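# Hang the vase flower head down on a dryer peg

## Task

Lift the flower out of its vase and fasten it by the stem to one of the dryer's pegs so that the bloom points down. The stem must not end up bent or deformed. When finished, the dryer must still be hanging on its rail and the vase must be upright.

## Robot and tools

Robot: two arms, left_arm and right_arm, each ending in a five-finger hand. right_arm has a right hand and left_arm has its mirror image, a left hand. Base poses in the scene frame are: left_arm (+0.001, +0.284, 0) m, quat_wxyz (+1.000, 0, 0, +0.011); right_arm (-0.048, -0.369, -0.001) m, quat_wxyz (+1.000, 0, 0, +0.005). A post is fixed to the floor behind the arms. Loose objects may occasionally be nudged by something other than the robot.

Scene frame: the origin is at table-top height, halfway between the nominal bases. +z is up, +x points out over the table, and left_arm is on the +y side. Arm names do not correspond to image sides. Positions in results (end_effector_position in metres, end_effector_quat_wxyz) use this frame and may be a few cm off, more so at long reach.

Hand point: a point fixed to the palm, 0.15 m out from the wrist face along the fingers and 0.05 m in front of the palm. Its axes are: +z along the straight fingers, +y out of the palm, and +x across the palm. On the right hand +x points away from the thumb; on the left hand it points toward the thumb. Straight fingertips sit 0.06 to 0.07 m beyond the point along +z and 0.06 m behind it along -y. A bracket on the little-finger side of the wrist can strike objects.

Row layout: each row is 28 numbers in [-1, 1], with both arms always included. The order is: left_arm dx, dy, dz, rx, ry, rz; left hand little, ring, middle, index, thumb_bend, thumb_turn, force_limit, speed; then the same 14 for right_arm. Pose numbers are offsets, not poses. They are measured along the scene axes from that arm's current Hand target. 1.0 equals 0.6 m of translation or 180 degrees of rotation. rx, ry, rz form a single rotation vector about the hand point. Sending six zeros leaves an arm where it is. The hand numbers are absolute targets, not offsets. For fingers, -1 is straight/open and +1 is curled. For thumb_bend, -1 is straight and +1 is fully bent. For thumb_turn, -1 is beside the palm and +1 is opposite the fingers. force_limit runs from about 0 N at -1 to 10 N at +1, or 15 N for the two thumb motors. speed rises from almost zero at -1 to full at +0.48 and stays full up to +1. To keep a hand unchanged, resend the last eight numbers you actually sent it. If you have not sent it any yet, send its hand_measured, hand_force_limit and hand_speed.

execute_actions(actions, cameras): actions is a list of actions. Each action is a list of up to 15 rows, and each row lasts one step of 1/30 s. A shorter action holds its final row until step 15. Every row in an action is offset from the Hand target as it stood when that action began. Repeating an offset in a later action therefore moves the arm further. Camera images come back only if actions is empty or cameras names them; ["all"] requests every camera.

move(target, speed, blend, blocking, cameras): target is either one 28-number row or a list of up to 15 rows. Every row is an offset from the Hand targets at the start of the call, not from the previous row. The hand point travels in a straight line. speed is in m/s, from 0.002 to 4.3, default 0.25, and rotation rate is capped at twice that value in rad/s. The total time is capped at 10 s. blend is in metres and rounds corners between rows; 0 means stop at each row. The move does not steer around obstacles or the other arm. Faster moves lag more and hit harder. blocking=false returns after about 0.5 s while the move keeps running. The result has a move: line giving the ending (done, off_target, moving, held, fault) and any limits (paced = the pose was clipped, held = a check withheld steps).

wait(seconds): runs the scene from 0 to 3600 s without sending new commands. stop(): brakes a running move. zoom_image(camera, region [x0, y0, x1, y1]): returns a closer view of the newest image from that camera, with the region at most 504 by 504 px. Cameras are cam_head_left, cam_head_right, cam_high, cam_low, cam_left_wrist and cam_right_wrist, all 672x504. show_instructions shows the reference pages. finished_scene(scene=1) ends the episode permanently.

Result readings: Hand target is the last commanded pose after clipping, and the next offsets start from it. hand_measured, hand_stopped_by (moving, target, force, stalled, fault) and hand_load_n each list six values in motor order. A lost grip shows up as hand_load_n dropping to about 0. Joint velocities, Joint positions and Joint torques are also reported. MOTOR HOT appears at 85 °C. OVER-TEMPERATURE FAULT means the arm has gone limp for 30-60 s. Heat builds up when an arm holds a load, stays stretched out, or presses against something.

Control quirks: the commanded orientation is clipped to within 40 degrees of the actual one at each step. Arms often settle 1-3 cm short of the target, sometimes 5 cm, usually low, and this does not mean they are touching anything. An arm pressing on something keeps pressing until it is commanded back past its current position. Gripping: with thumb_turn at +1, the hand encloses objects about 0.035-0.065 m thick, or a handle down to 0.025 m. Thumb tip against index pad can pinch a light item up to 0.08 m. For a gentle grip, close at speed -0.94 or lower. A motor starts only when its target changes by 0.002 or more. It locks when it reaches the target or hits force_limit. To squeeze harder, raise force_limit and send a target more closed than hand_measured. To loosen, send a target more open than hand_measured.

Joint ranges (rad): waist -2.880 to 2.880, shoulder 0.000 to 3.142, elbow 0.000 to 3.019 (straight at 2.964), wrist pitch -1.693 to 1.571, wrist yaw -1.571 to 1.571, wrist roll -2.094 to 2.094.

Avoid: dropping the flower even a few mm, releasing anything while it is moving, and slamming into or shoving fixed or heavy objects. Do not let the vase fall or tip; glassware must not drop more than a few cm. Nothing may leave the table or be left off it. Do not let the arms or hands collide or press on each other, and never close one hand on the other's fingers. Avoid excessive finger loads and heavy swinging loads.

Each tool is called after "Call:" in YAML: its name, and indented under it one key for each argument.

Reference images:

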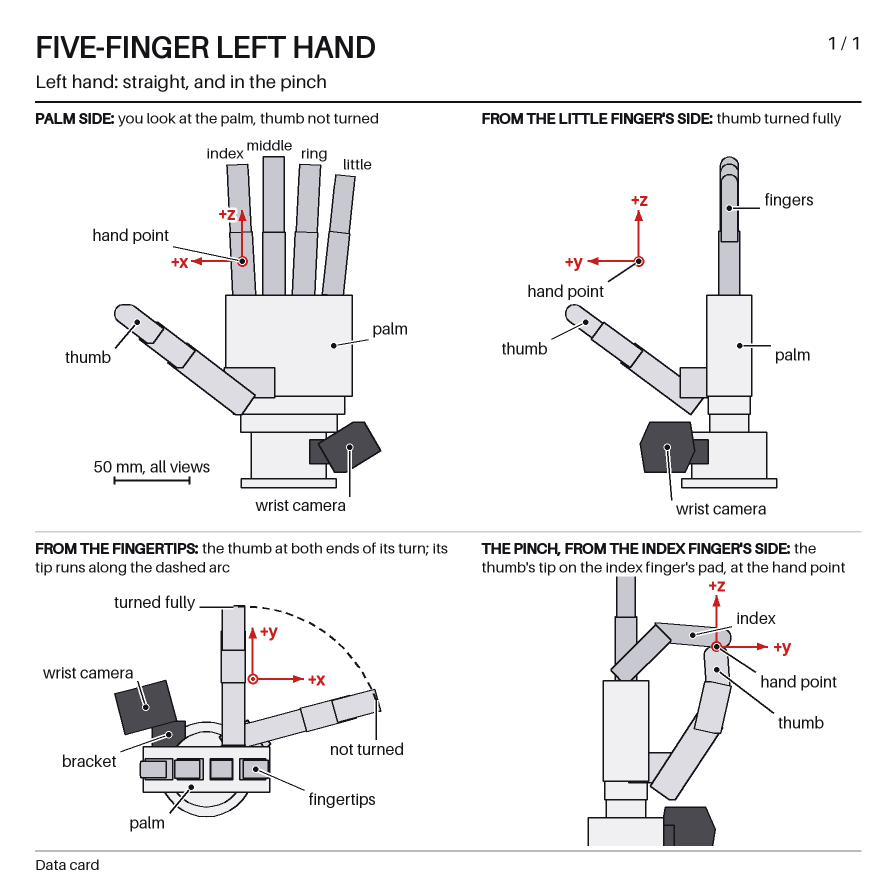

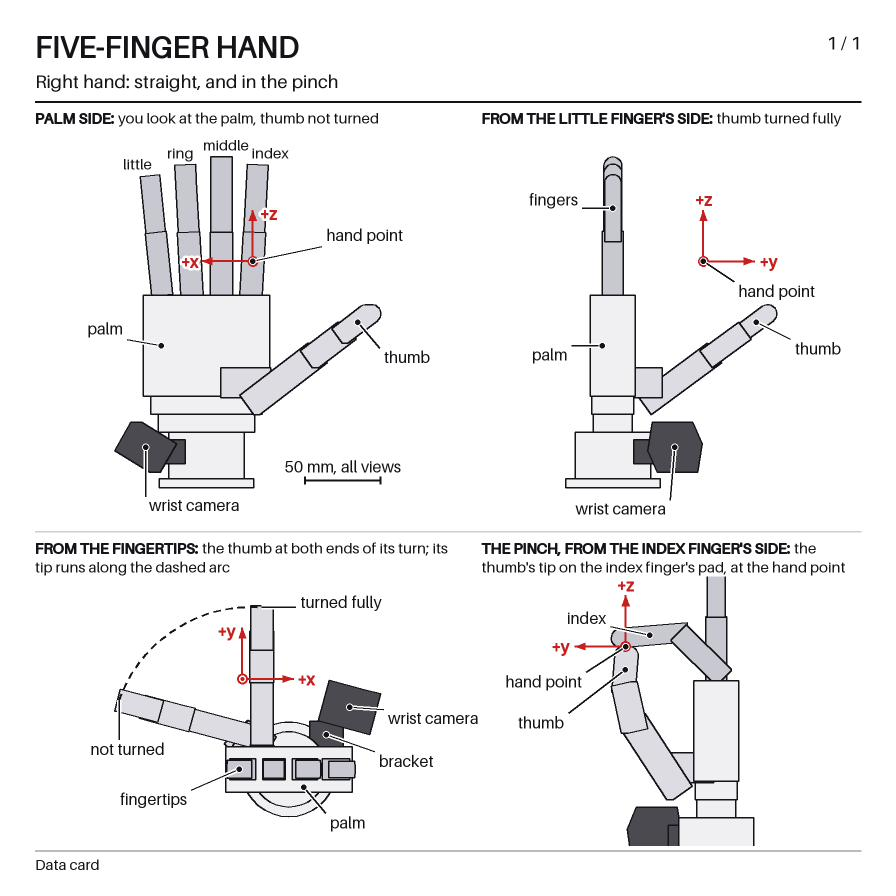

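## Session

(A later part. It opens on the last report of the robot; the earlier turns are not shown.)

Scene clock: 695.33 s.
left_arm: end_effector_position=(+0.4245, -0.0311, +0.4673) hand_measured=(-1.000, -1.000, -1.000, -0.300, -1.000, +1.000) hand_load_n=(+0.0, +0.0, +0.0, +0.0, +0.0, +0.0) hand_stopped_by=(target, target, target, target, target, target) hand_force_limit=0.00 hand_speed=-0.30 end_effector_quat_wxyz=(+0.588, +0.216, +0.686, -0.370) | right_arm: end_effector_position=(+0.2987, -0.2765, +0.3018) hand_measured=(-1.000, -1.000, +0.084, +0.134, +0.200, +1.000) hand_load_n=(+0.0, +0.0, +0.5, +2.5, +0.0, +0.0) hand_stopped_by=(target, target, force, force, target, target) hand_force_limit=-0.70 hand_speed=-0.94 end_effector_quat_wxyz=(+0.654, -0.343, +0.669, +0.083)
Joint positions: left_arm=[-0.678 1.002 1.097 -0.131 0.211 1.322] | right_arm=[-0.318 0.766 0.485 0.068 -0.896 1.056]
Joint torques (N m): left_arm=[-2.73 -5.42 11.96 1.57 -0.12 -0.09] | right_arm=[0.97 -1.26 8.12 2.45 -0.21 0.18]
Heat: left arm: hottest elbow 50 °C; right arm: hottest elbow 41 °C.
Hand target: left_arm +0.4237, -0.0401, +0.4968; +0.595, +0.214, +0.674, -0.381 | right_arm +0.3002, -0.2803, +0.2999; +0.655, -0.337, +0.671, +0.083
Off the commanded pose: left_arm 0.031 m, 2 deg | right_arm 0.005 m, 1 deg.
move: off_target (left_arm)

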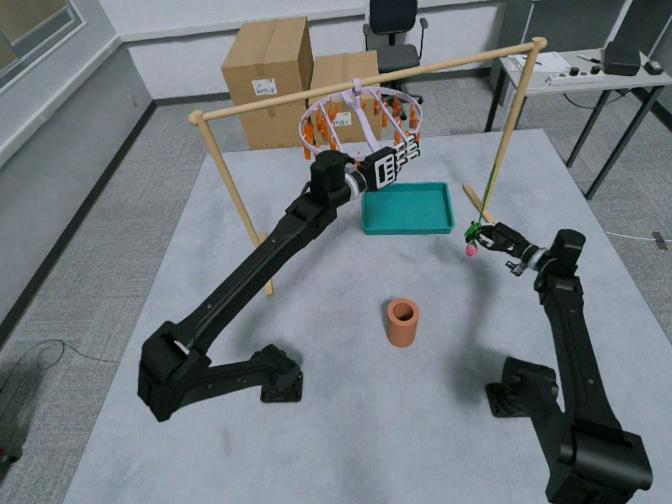

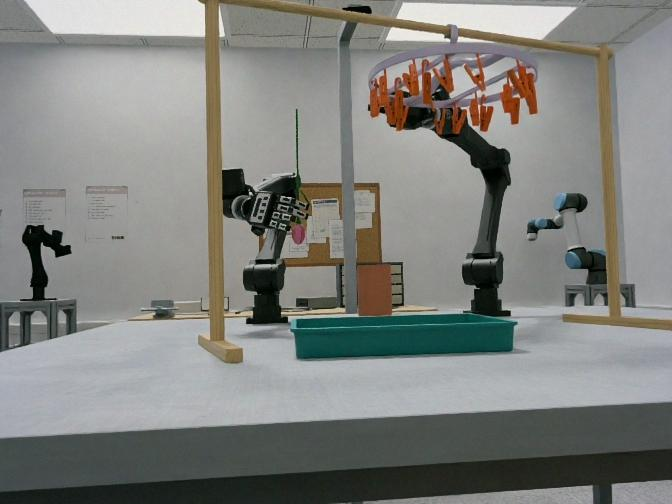

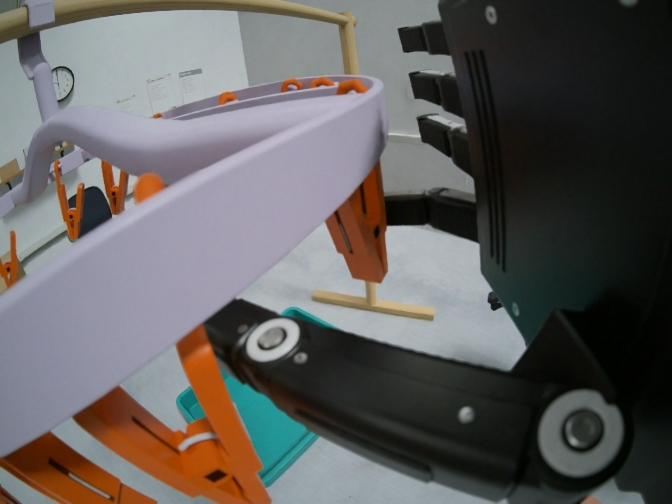

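Call:
wait:
  seconds: 1
  cameras: ["cam_head_left","cam_low","cam_left_wrist","cam_high"]

Call:
zoom_image:
  camera: "cam_head_left"
  region: [280, 60, 440, 220]

Call:
zoom_image:
  camera: "cam_low"
  region: [360, 30, 550, 200]

Call:
zoom_image:
  camera: "cam_high"
  region: [210, 0, 460, 200]

Scene clock: 701.00 s.
left_arm: end_effector_position=(+0.4245, -0.0311, +0.4673) hand_measured=(-1.000, -1.000, -1.000, -0.300, -1.000, +1.000) hand_load_n=(+0.0, +0.0, +0.0, +0.0, +0.0, +0.0) hand_stopped_by=(target, target, target, target, target, target) hand_force_limit=0.00 hand_speed=-0.30 end_effector_quat_wxyz=(+0.588, +0.216, +0.686, -0.370) | right_arm: end_effector_position=(+0.2987, -0.2765, +0.3018) hand_measured=(-1.000, -1.000, +0.084, +0.134, +0.200, +1.000) hand_load_n=(-0.5, +0.0, +0.0, +2.0, +0.0, +0.0) hand_stopped_by=(target, target, force, force, target, target) hand_force_limit=-0.70 hand_speed=-0.94 end_effector_quat_wxyz=(+0.654, -0.343, +0.669, +0.083)
Joint positions: left_arm=[-0.678 1.002 1.097 -0.131 0.211 1.322] | right_arm=[-0.318 0.766 0.485 0.068 -0.896 1.056]
Joint torques (N m): left_arm=[-2.67 -5.48 11.99 1.55 -0.12 -0.09] | right_arm=[0.97 -1.26 8.1 2.45 -0.21 0.18]
Heat: left arm: hottest elbow 51 °C; right arm: hottest elbow 40 °C.
Hand target: left_arm +0.4237, -0.0401, +0.4968; +0.595, +0.214, +0.674, -0.381 | right_arm +0.3002, -0.2803, +0.2999; +0.655, -0.337, +0.671, +0.083
Off the commanded pose: left_arm 0.031 m, 2 deg | right_arm 0.005 m, 1 deg.
wait: 1.00 s; at rest from the start
Images, in order (width x height): cam_head_left 672x504, cam_high 672x504, cam_low 672x504, cam_left_wrist 672x504.

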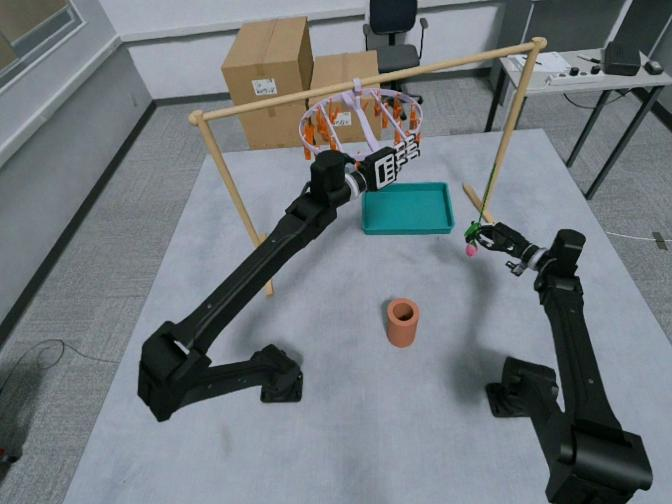

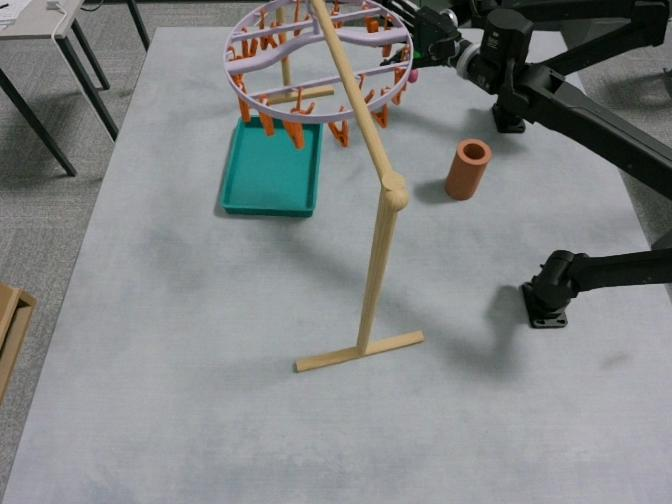

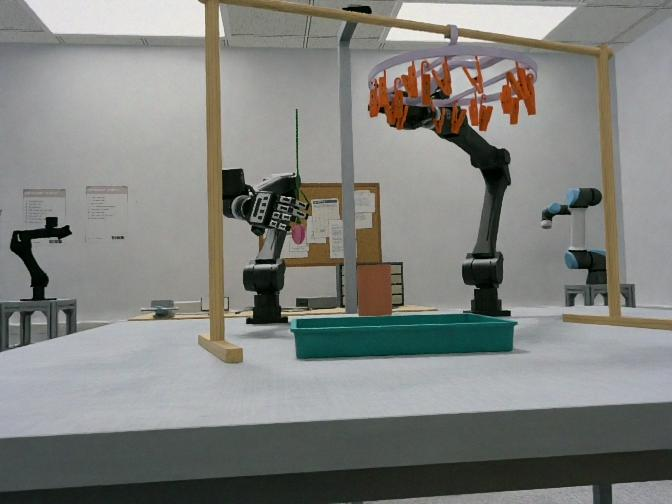

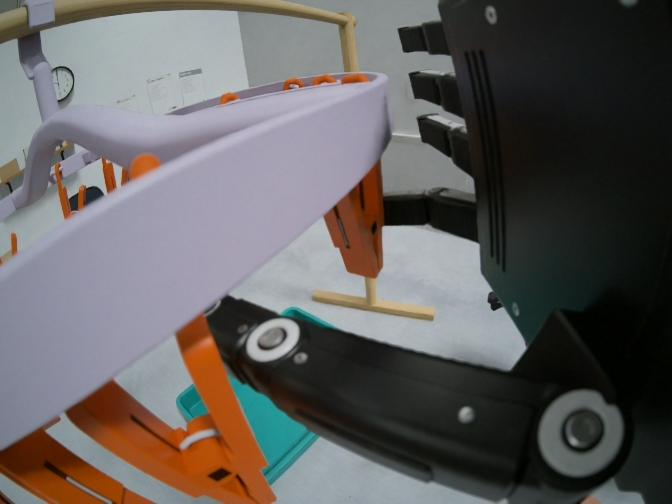

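Scaled by 3.150 from the camera's image (finer frame: 960x720).

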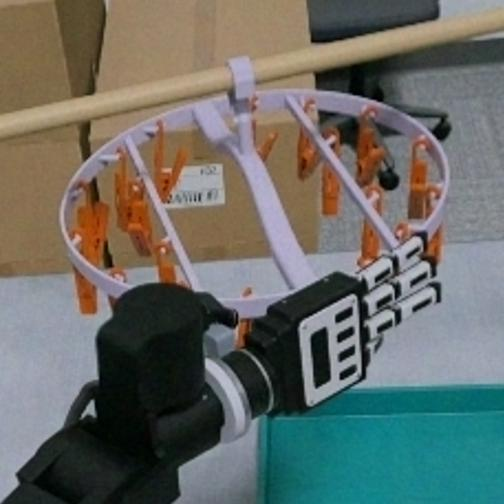

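Scaled by 2.653 from the camera's image (finer frame: 960x720).

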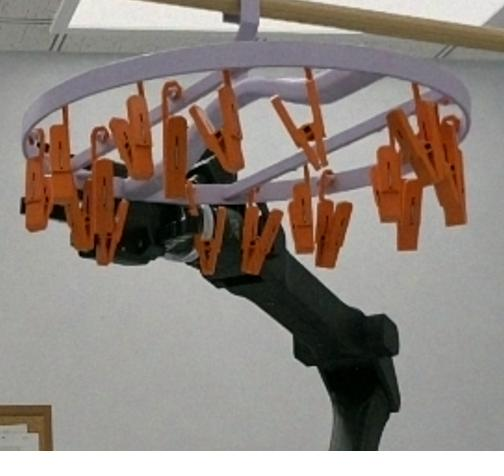

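Scaled by 2.016 from the camera's image (finer frame: 960x720).

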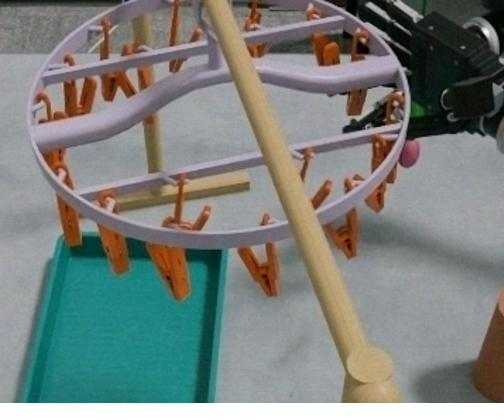

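Call:
move:
  target: [0,0,-0.07,0,0,0,-1,-1,-1,-0.3,-1,1,0,-0.3,0,0,0,0,0,0,-1,-1,0.4,0.4,0.2,1,-0.7,-0.94]
  speed: 0.05
  cameras: ["cam_head_left","cam_low","cam_left_wrist","cam_high"]

Call:
zoom_image:
  camera: "cam_head_left"
  region: [280, 60, 440, 220]

Call:
zoom_image:
  camera: "cam_low"
  region: [360, 30, 550, 200]

Call:
zoom_image:
  camera: "cam_high"
  region: [210, 0, 460, 200]

Scene clock: 718.67 s.
left_arm: end_effector_position=(+0.4261, -0.0325, +0.4514) hand_measured=(-1.000, -1.000, -1.000, -0.300, -1.000, +1.000) hand_load_n=(+0.0, +0.0, +0.0, +0.0, +0.0, +0.5) hand_stopped_by=(target, target, target, target, target, target) hand_force_limit=0.00 hand_speed=-0.30 end_effector_quat_wxyz=(+0.593, +0.216, +0.681, -0.372) | right_arm: end_effector_position=(+0.2987, -0.2765, +0.3018) hand_measured=(-1.000, -1.000, +0.084, +0.134, +0.200, +1.000) hand_load_n=(+0.0, +0.0, +0.0, +2.5, +0.5, +0.0) hand_stopped_by=(target, target, force, force, target, target) hand_force_limit=-0.70 hand_speed=-0.94 end_effector_quat_wxyz=(+0.654, -0.343, +0.669, +0.083)
Joint positions: left_arm=[-0.678 1.002 1.045 -0.064 0.21 1.322] | right_arm=[-0.318 0.766 0.485 0.068 -0.896 1.056]
Joint torques (N m): left_arm=[-2.78 -5.89 7.79 3.18 -0.12 -0.09] | right_arm=[0.97 -1.26 8.1 2.45 -0.21 0.18]
Heat: left arm: hottest elbow 52 °C; right arm: hottest elbow 40 °C.
Hand target: left_arm +0.4236, -0.0401, +0.4550; +0.595, +0.214, +0.674, -0.381 | right_arm +0.3002, -0.2803, +0.2999; +0.655, -0.337, +0.671, +0.083
Off the commanded pose: left_arm 0.009 m, 1 deg | right_arm 0.005 m, 1 deg.
move: done
Images, in order (width x height): cam_head_left 672x504, cam_high 672x504, cam_low 672x504, cam_left_wrist 672x504.

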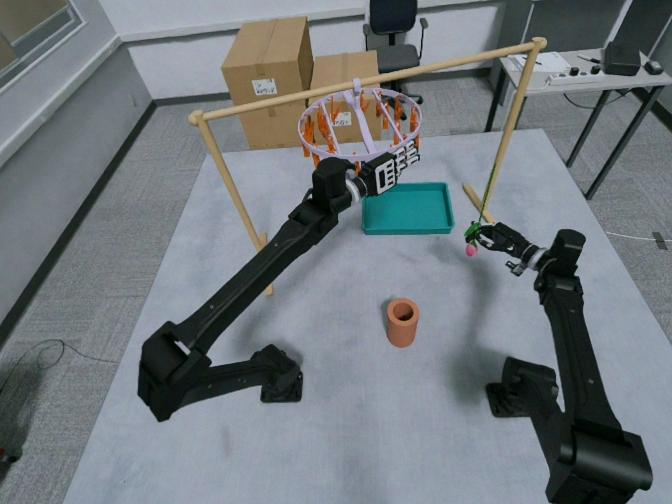

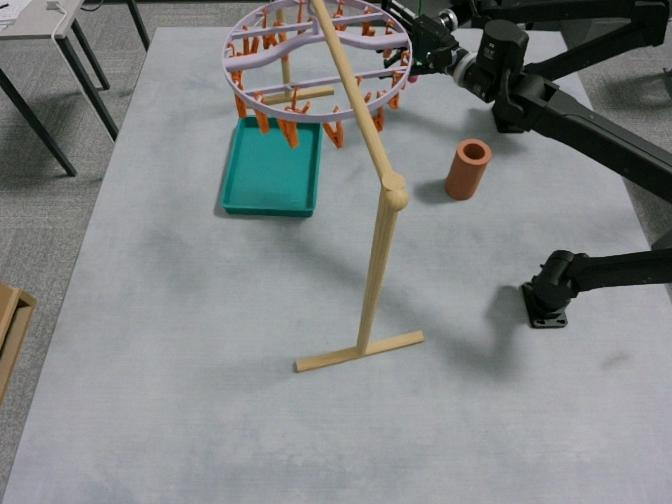

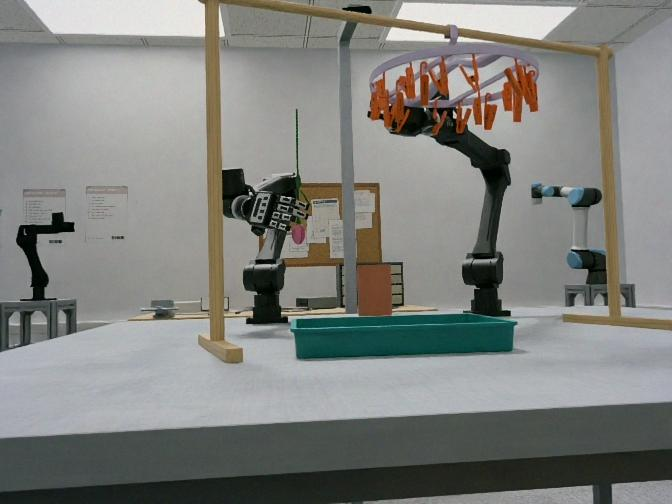

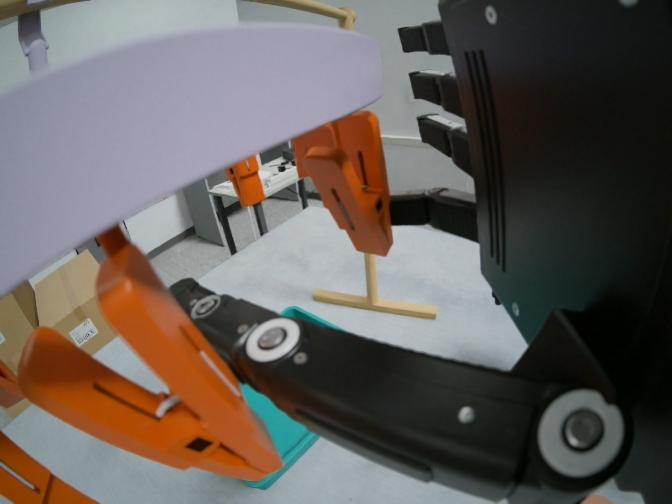

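Scaled by 3.150 from the camera's image (finer frame: 960x720).

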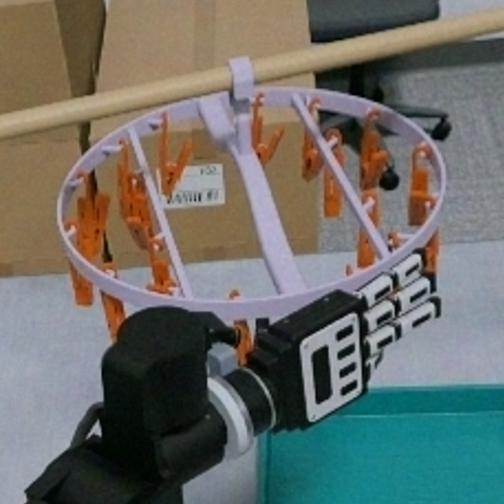

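Scaled by 2.653 from the camera's image (finer frame: 960x720).

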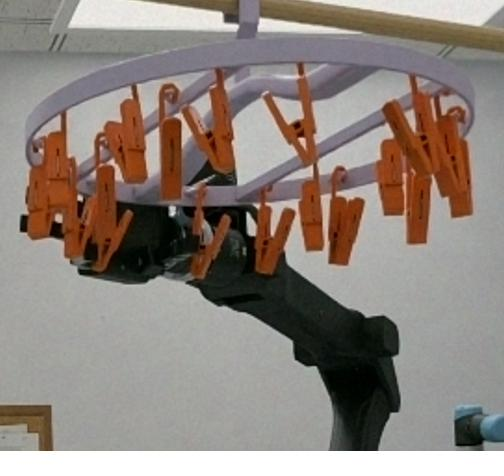

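Scaled by 2.016 from the camera's image (finer frame: 960x720).

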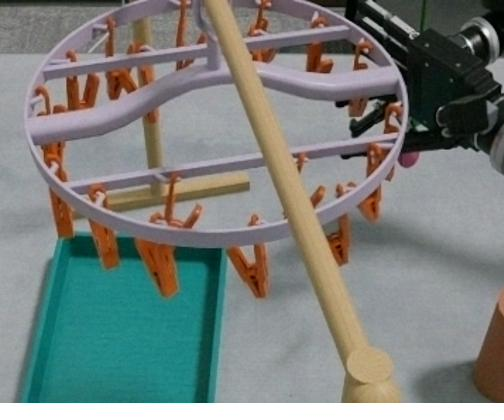

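Call:
move:
  target: [-0.02,0,-0.08,0,0,0,-1,-1,-1,-0.3,-1,1,0,-0.3,0,0,0,0,0,0,-1,-1,0.4,0.4,0.2,1,-0.7,-0.94]
  speed: 0.05
  cameras: ["cam_head_left","cam_low","cam_left_wrist"]

Call:
wait:
  seconds: 2
  cameras: ["cam_head_left","cam_low","cam_left_wrist"]

Call:
zoom_image:
  camera: "cam_head_left"
  region: [280, 60, 440, 220]

Call:
zoom_image:
  camera: "cam_low"
  region: [360, 30, 550, 200]

Scene clock: 724.13 s.
left_arm: end_effector_position=(+0.4192, -0.0366, +0.3921) hand_measured=(-1.000, -1.000, -1.000, -0.300, -1.000, +1.000) hand_load_n=(+0.0, +0.0, +0.0, +0.0, +0.0, +0.0) hand_stopped_by=(target, target, target, target, target, target) hand_force_limit=0.00 hand_speed=-0.30 end_effector_quat_wxyz=(+0.585, +0.217, +0.689, -0.369) | right_arm: end_effector_position=(+0.2987, -0.2765, +0.3018) hand_measured=(-1.000, -1.000, +0.084, +0.134, +0.200, +1.000) hand_load_n=(+0.0, +0.0, +0.0, +2.5, +0.5, +0.5) hand_stopped_by=(target, target, force, force, target, target) hand_force_limit=-0.70 hand_speed=-0.94 end_effector_quat_wxyz=(+0.654, -0.343, +0.669, +0.083)
Joint positions: left_arm=[-0.701 1.002 0.905 0.053 0.188 1.322] | right_arm=[-0.318 0.766 0.485 0.068 -0.896 1.056]
Joint torques (N m): left_arm=[-2.78 -7.65 7.75 3.18 -0.12 -0.09] | right_arm=[0.97 -1.26 8.1 2.44 -0.21 0.18]
Heat: left arm: hottest elbow 51 °C; right arm: hottest elbow 40 °C.
Hand target: left_arm +0.4115, -0.0401, +0.4070; +0.595, +0.214, +0.674, -0.381 | right_arm +0.3002, -0.2803, +0.2999; +0.655, -0.337, +0.671, +0.083
Off the commanded pose: left_arm 0.017 m, 3 deg | right_arm 0.005 m, 1 deg.
move: off_target (left_arm)

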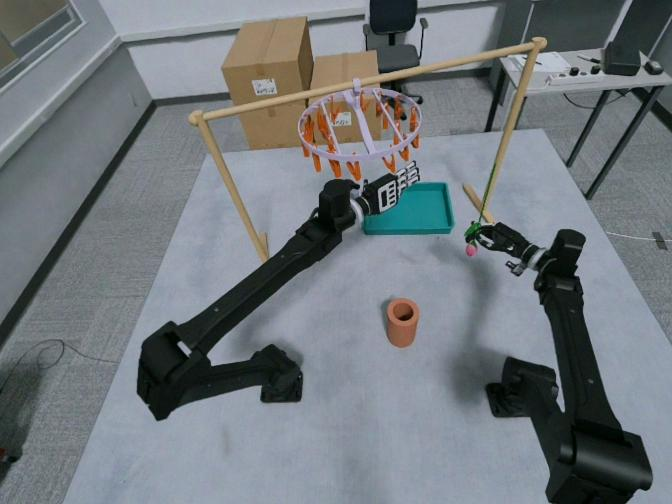

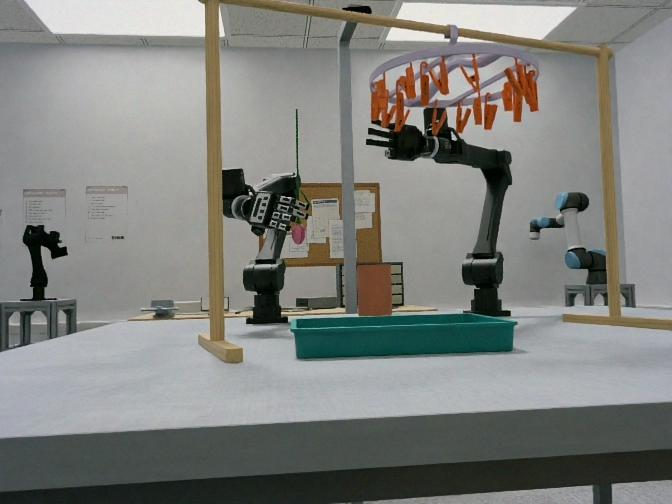

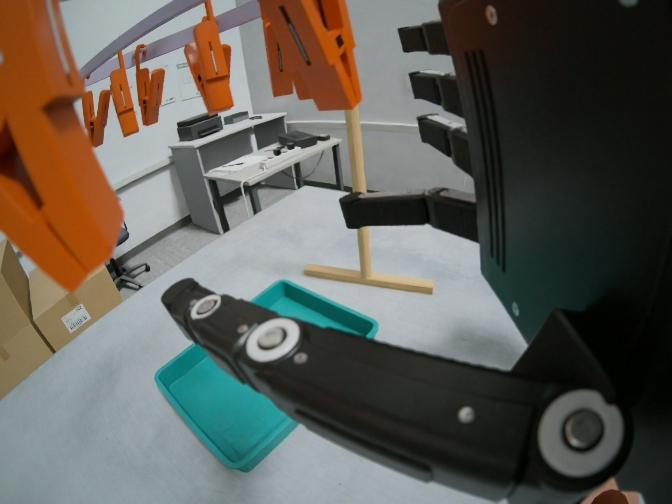

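Scene clock: 726.13 s.
left_arm: end_effector_position=(+0.4192, -0.0366, +0.3921) hand_measured=(-1.000, -1.000, -1.000, -0.300, -1.000, +1.000) hand_load_n=(+0.0, +0.0, +0.0, +0.0, +0.0, +0.5) hand_stopped_by=(target, target, target, target, target, target) hand_force_limit=0.00 hand_speed=-0.30 end_effector_quat_wxyz=(+0.585, +0.217, +0.689, -0.369) | right_arm: end_effector_position=(+0.2987, -0.2765, +0.3018) hand_measured=(-1.000, -1.000, +0.084, +0.134, +0.200, +1.000) hand_load_n=(+0.0, +0.0, +0.0, +2.0, +0.5, +0.0) hand_stopped_by=(target, target, force, force, target, target) hand_force_limit=-0.70 hand_speed=-0.94 end_effector_quat_wxyz=(+0.654, -0.343, +0.669, +0.083)
Joint positions: left_arm=[-0.701 1.002 0.905 0.053 0.188 1.322] | right_arm=[-0.318 0.766 0.485 0.068 -0.896 1.056]
Joint torques (N m): left_arm=[-2.73 -7.65 7.75 3.18 -0.12 -0.09] | right_arm=[0.97 -1.2 8.1 2.45 -0.21 0.18]
Heat: left arm: hottest elbow 51 °C; right arm: hottest elbow 40 °C.
Hand target: left_arm +0.4115, -0.0401, +0.4070; +0.595, +0.214, +0.674, -0.381 | right_arm +0.3002, -0.2803, +0.2999; +0.655, -0.337, +0.671, +0.083
Off the commanded pose: left_arm 0.017 m, 3 deg | right_arm 0.005 m, 1 deg.
wait: 2.00 s; at rest by 0.17 s

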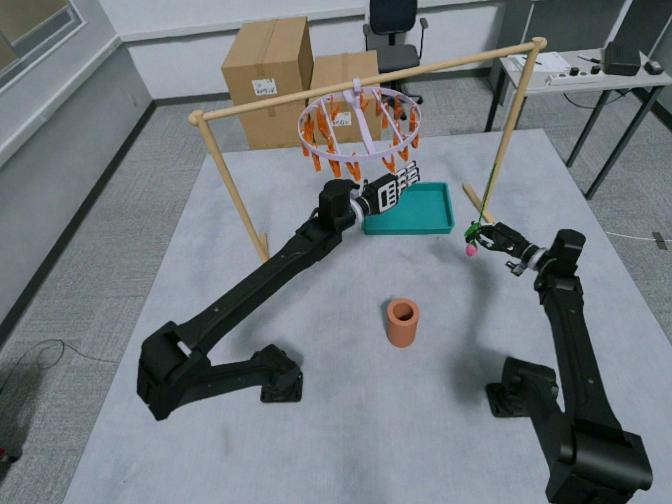

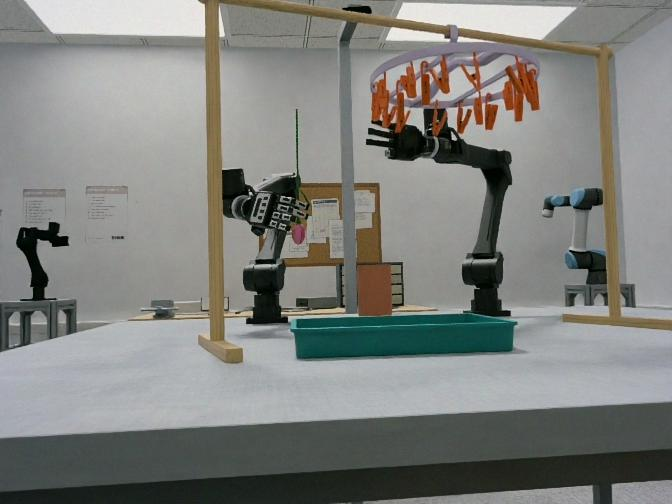

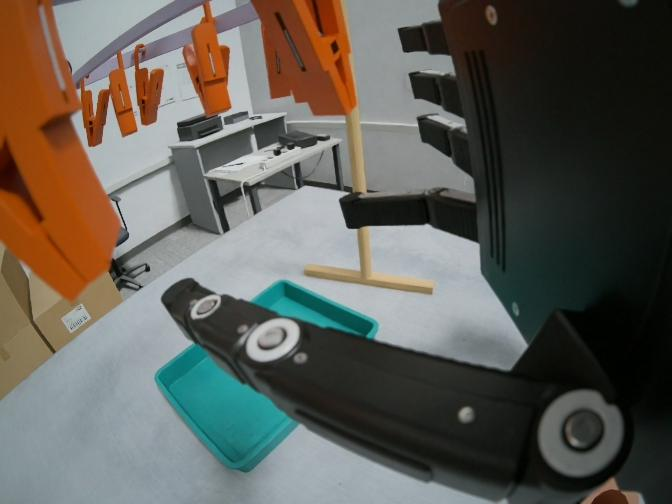

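Scaled by 3.150 from the camera's image (finer frame: 960x720).

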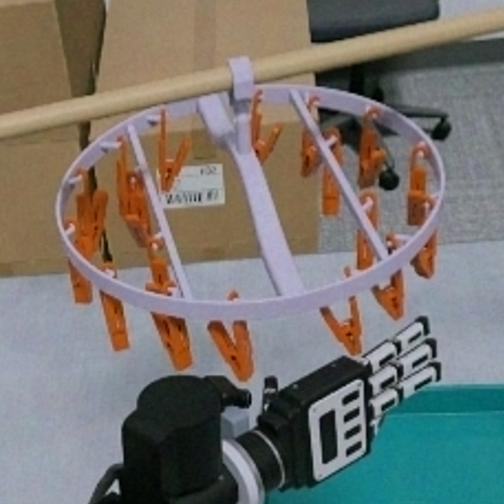

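Scaled by 2.653 from the camera's image (finer frame: 960x720).

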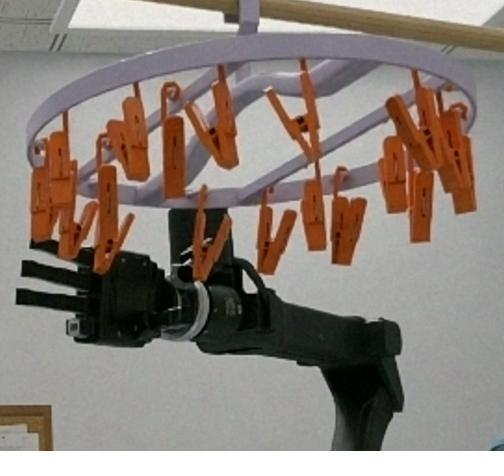

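Call:
move:
  target: [0,0.0167,0.0167,-0.0034,-0.2036,0.0049,-1,-1,-1,-0.3,-1,1,0,-0.3,0,0,0,0,0,0,-1,-1,0.4,0.4,0.2,1,-0.7,-0.94]
  speed: 0.1
  cameras: ["cam_head_left","cam_low","cam_left_wrist"]

Call:
zoom_image:
  camera: "cam_head_left"
  region: [330, 110, 430, 210]

Call:
zoom_image:
  camera: "cam_low"
  region: [360, 60, 500, 200]

Scene clock: 804.03 s.
left_arm: end_effector_position=(+0.4071, -0.0353, +0.4165) hand_measured=(-1.000, -1.000, -1.000, -0.300, -1.000, +1.000) hand_load_n=(+0.0, +0.0, +0.0, +0.0, +0.5, +0.0) hand_stopped_by=(target, target, target, target, target, target) hand_force_limit=0.00 hand_speed=-0.30 end_effector_quat_wxyz=(+0.774, +0.315, +0.458, -0.303) | right_arm: end_effector_position=(+0.2987, -0.2765, +0.3018) hand_measured=(-1.000, -1.000, +0.084, +0.134, +0.200, +1.000) hand_load_n=(+0.0, +0.0, +0.5, +2.0, +0.5, +0.0) hand_stopped_by=(target, target, force, force, target, target) hand_force_limit=-0.70 hand_speed=-0.94 end_effector_quat_wxyz=(+0.654, -0.343, +0.669, +0.083)
Joint positions: left_arm=[-0.705 1.099 0.637 0.87 0.271 1.685] | right_arm=[-0.318 0.766 0.485 0.068 -0.896 1.056]
Joint torques (N m): left_arm=[-0.21 -5.6 6.8 2.8 0.07 0.15] | right_arm=[0.97 -1.2 8.1 2.47 -0.21 0.18]
Heat: left arm: hottest elbow 44 °C; right arm: hottest elbow 40 °C.
Hand target: left_arm +0.4115, -0.0302, +0.4169; +0.781, +0.315, +0.452, -0.294 | right_arm +0.3002, -0.2803, +0.2999; +0.655, -0.337, +0.671, +0.083
Off the commanded pose: left_arm 0.007 m, 2 deg | right_arm 0.005 m, 1 deg.
move: done

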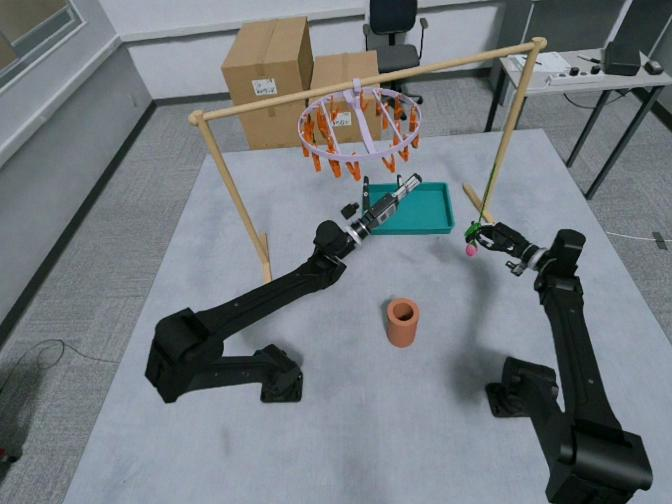

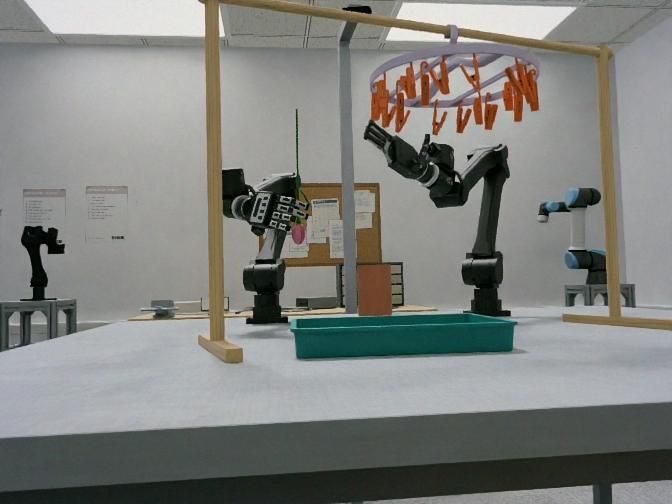

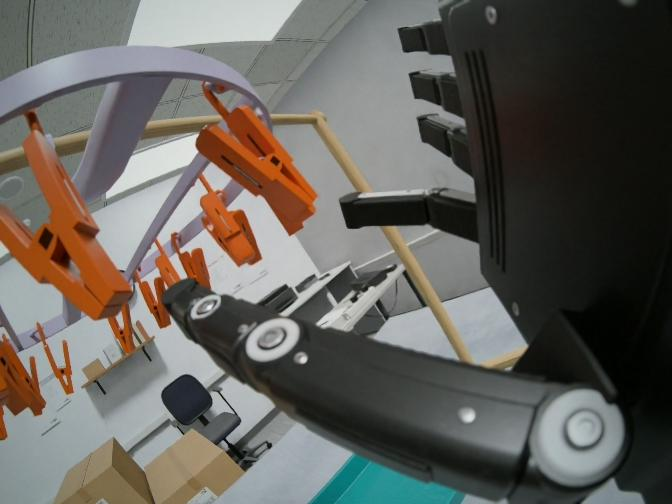

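Scaled by 5.040 from the camera's image (finer frame: 960x720).

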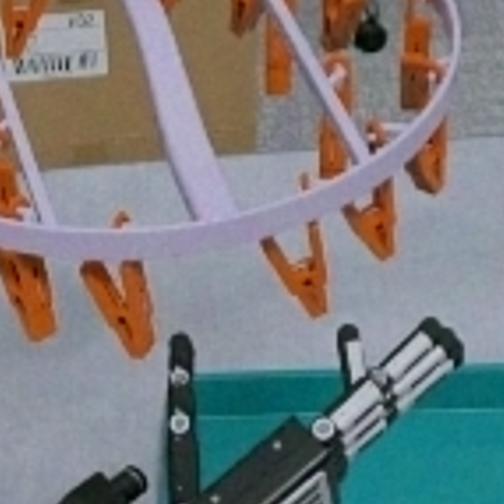

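Scaled by 3.600 from the camera's image (finer frame: 960x720).

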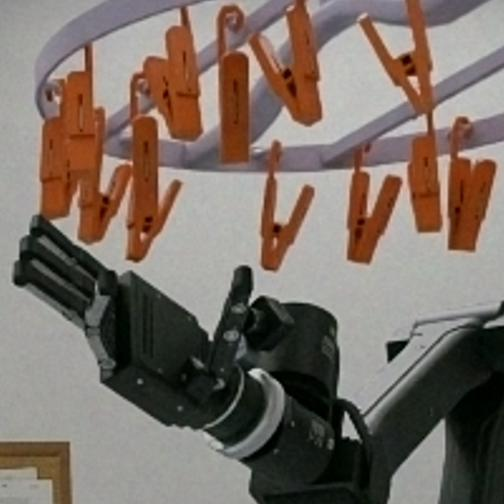

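Call:
move:
  target: [0.008,-0.018,0.075,0,0,0,-1,-1,-1,-0.3,-1,1,0,-0.3,0,0,0,0,0,0,-1,-1,0.4,0.4,0.2,1,-0.7,-0.94]
  speed: 0.05
  cameras: ["cam_head_left","cam_low","cam_left_wrist"]

Call:
zoom_image:
  camera: "cam_head_left"
  region: [330, 110, 430, 210]

Call:
zoom_image:
  camera: "cam_low"
  region: [360, 60, 500, 200]

Scene clock: 831.33 s.
left_arm: end_effector_position=(+0.4157, -0.0400, +0.4239) hand_measured=(-1.000, -1.000, -1.000, -0.300, -1.000, +1.000) hand_load_n=(+0.0, +0.0, +0.0, +0.0, +0.0, +0.5) hand_stopped_by=(target, target, target, target, target, target) hand_force_limit=0.00 hand_speed=-0.30 end_effector_quat_wxyz=(+0.764, +0.319, +0.476, -0.298) | right_arm: end_effector_position=(+0.2987, -0.2765, +0.3018) hand_measured=(-1.000, -1.000, +0.084, +0.134, +0.200, +1.000) hand_load_n=(+0.0, +0.0, +0.0, +2.0, +0.5, +0.0) hand_stopped_by=(target, target, force, force, target, target) hand_force_limit=-0.70 hand_speed=-0.94 end_effector_quat_wxyz=(+0.654, -0.343, +0.669, +0.083)
Joint positions: left_arm=[-0.705 1.091 0.686 0.769 0.263 1.692] | right_arm=[-0.318 0.766 0.485 0.068 -0.896 1.056]
Joint torques (N m): left_arm=[-1.73 -7.59 10.88 1.26 -0.2 0.14] | right_arm=[0.97 -1.26 8.1 2.45 -0.21 0.18]
Heat: left arm: hottest elbow 43 °C; right arm: hottest elbow 40 °C.
Hand target: left_arm +0.4163, -0.0409, +0.4618; +0.781, +0.315, +0.452, -0.294 | right_arm +0.3002, -0.2803, +0.2999; +0.655, -0.337, +0.671, +0.083
Off the commanded pose: left_arm 0.038 m, 3 deg | right_arm 0.005 m, 1 deg.
move: off_target (left_arm)

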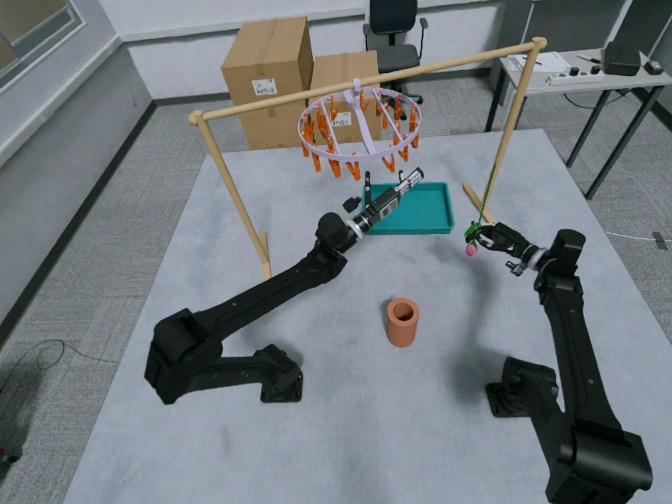

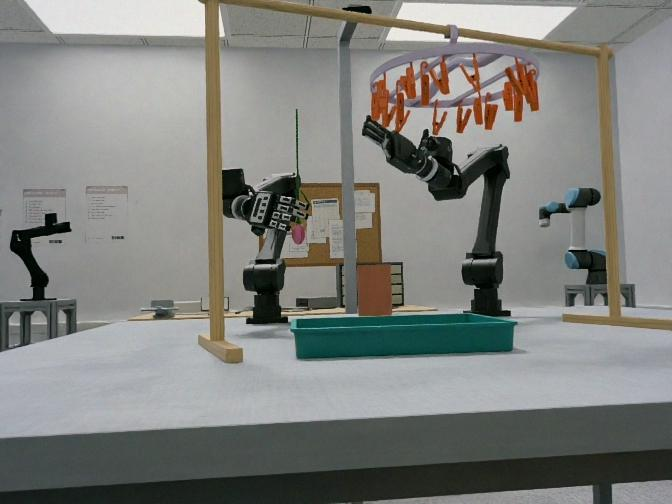

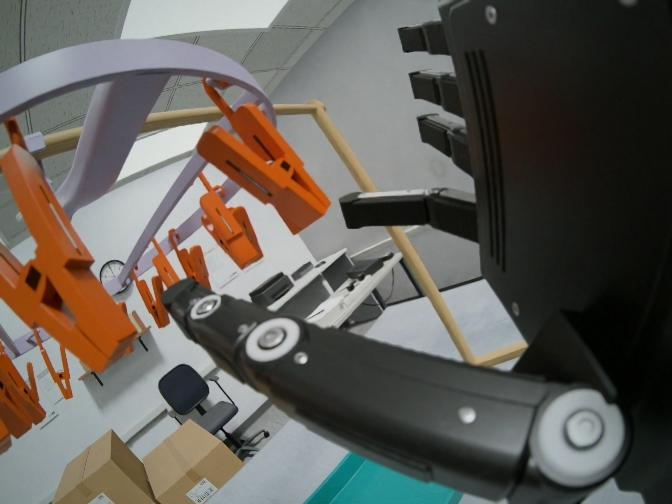

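Scaled by 5.040 from the camera's image (finer frame: 960x720).

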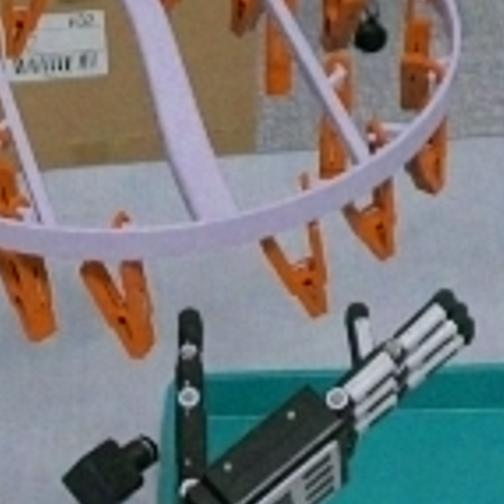

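Scaled by 3.600 from the camera's image (finer frame: 960x720).

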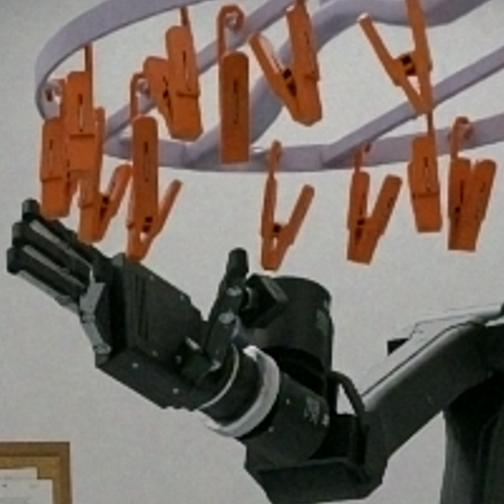

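Call:
move:
  target: [0,-0.015,0.06,0,0,0,-1,-1,-1,-0.3,-1,1,0,-0.3,0,0,0,0,0,0,-1,-1,0.4,0.4,0.2,1,-0.7,-0.94]
  speed: 0.05
  cameras: ["cam_head_left","cam_low","cam_left_wrist"]

Call:
zoom_image:
  camera: "cam_head_left"
  region: [330, 110, 430, 210]

Call:
zoom_image:
  camera: "cam_low"
  region: [360, 60, 500, 200]

Scene clock: 837.10 s.
left_arm: end_effector_position=(+0.4219, -0.0456, +0.4566) hand_measured=(-1.000, -1.000, -1.000, -0.300, -1.000, +1.000) hand_load_n=(+0.0, +0.0, +0.0, +0.0, +0.0, +0.0) hand_stopped_by=(target, target, target, target, target, target) hand_force_limit=0.00 hand_speed=-0.30 end_effector_quat_wxyz=(+0.764, +0.317, +0.479, -0.293) | right_arm: end_effector_position=(+0.2987, -0.2765, +0.3018) hand_measured=(-1.000, -1.000, +0.084, +0.134, +0.200, +1.000) hand_load_n=(+0.0, +0.0, +0.0, +2.5, +0.0, +0.0) hand_stopped_by=(target, target, force, force, target, target) hand_force_limit=-0.70 hand_speed=-0.94 end_effector_quat_wxyz=(+0.654, -0.343, +0.669, +0.083)
Joint positions: left_arm=[-0.713 1.077 0.771 0.664 0.244 1.7] | right_arm=[-0.318 0.766 0.485 0.068 -0.896 1.056]
Joint torques (N m): left_arm=[-2.73 -7.88 11.28 1.26 -0.2 0.15] | right_arm=[0.91 -1.26 8.09 2.45 -0.21 0.18]
Heat: left arm: hottest elbow 43 °C; right arm: hottest elbow 40 °C.
Hand target: left_arm +0.4164, -0.0498, +0.4980; +0.781, +0.315, +0.452, -0.293 | right_arm +0.3002, -0.2803, +0.2999; +0.655, -0.337, +0.671, +0.083
Off the commanded pose: left_arm 0.042 m, 4 deg | right_arm 0.005 m, 1 deg.
move: off_target (left_arm)

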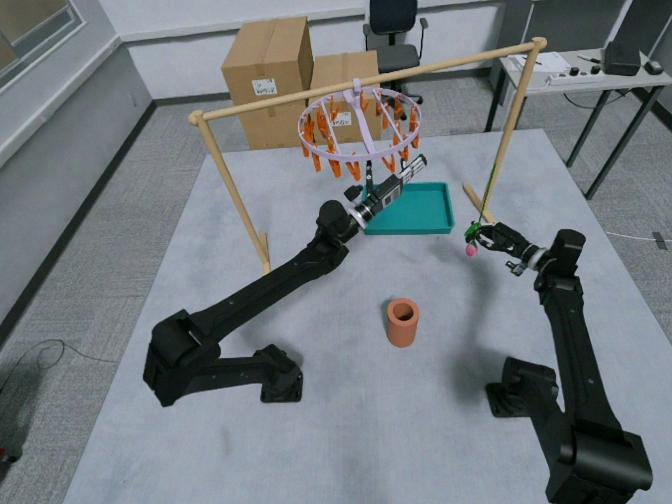

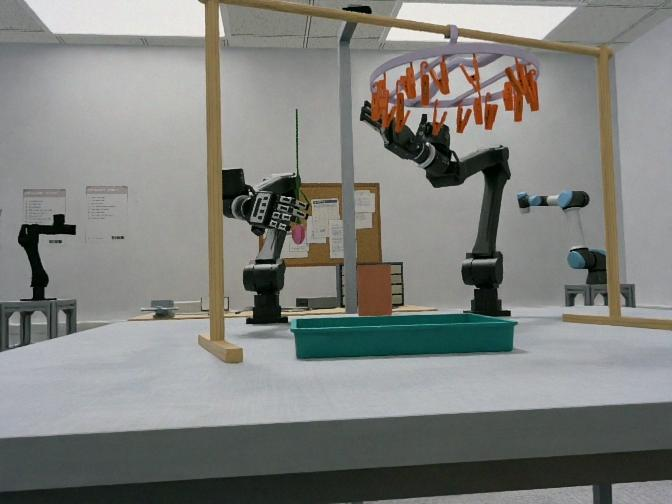

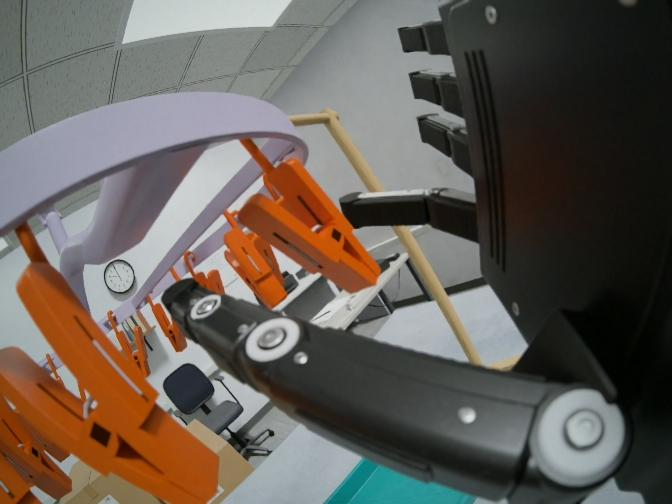

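Scaled by 5.040 from the camera's image (finer frame: 960x720).

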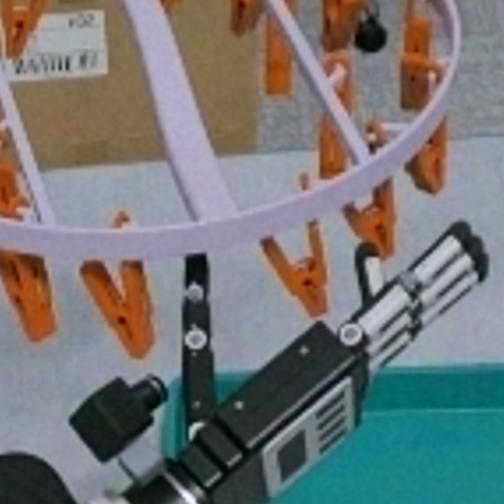

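Scaled by 3.600 from the camera's image (finer frame: 960x720).

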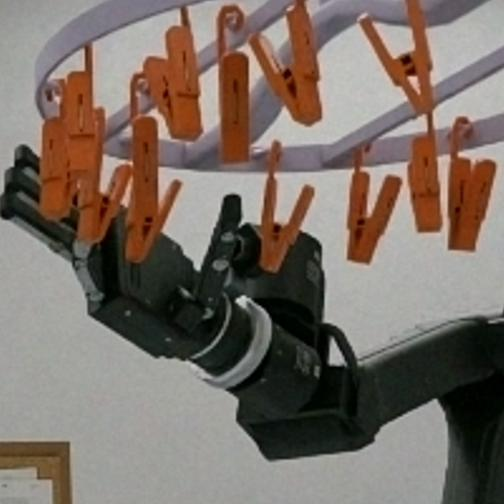

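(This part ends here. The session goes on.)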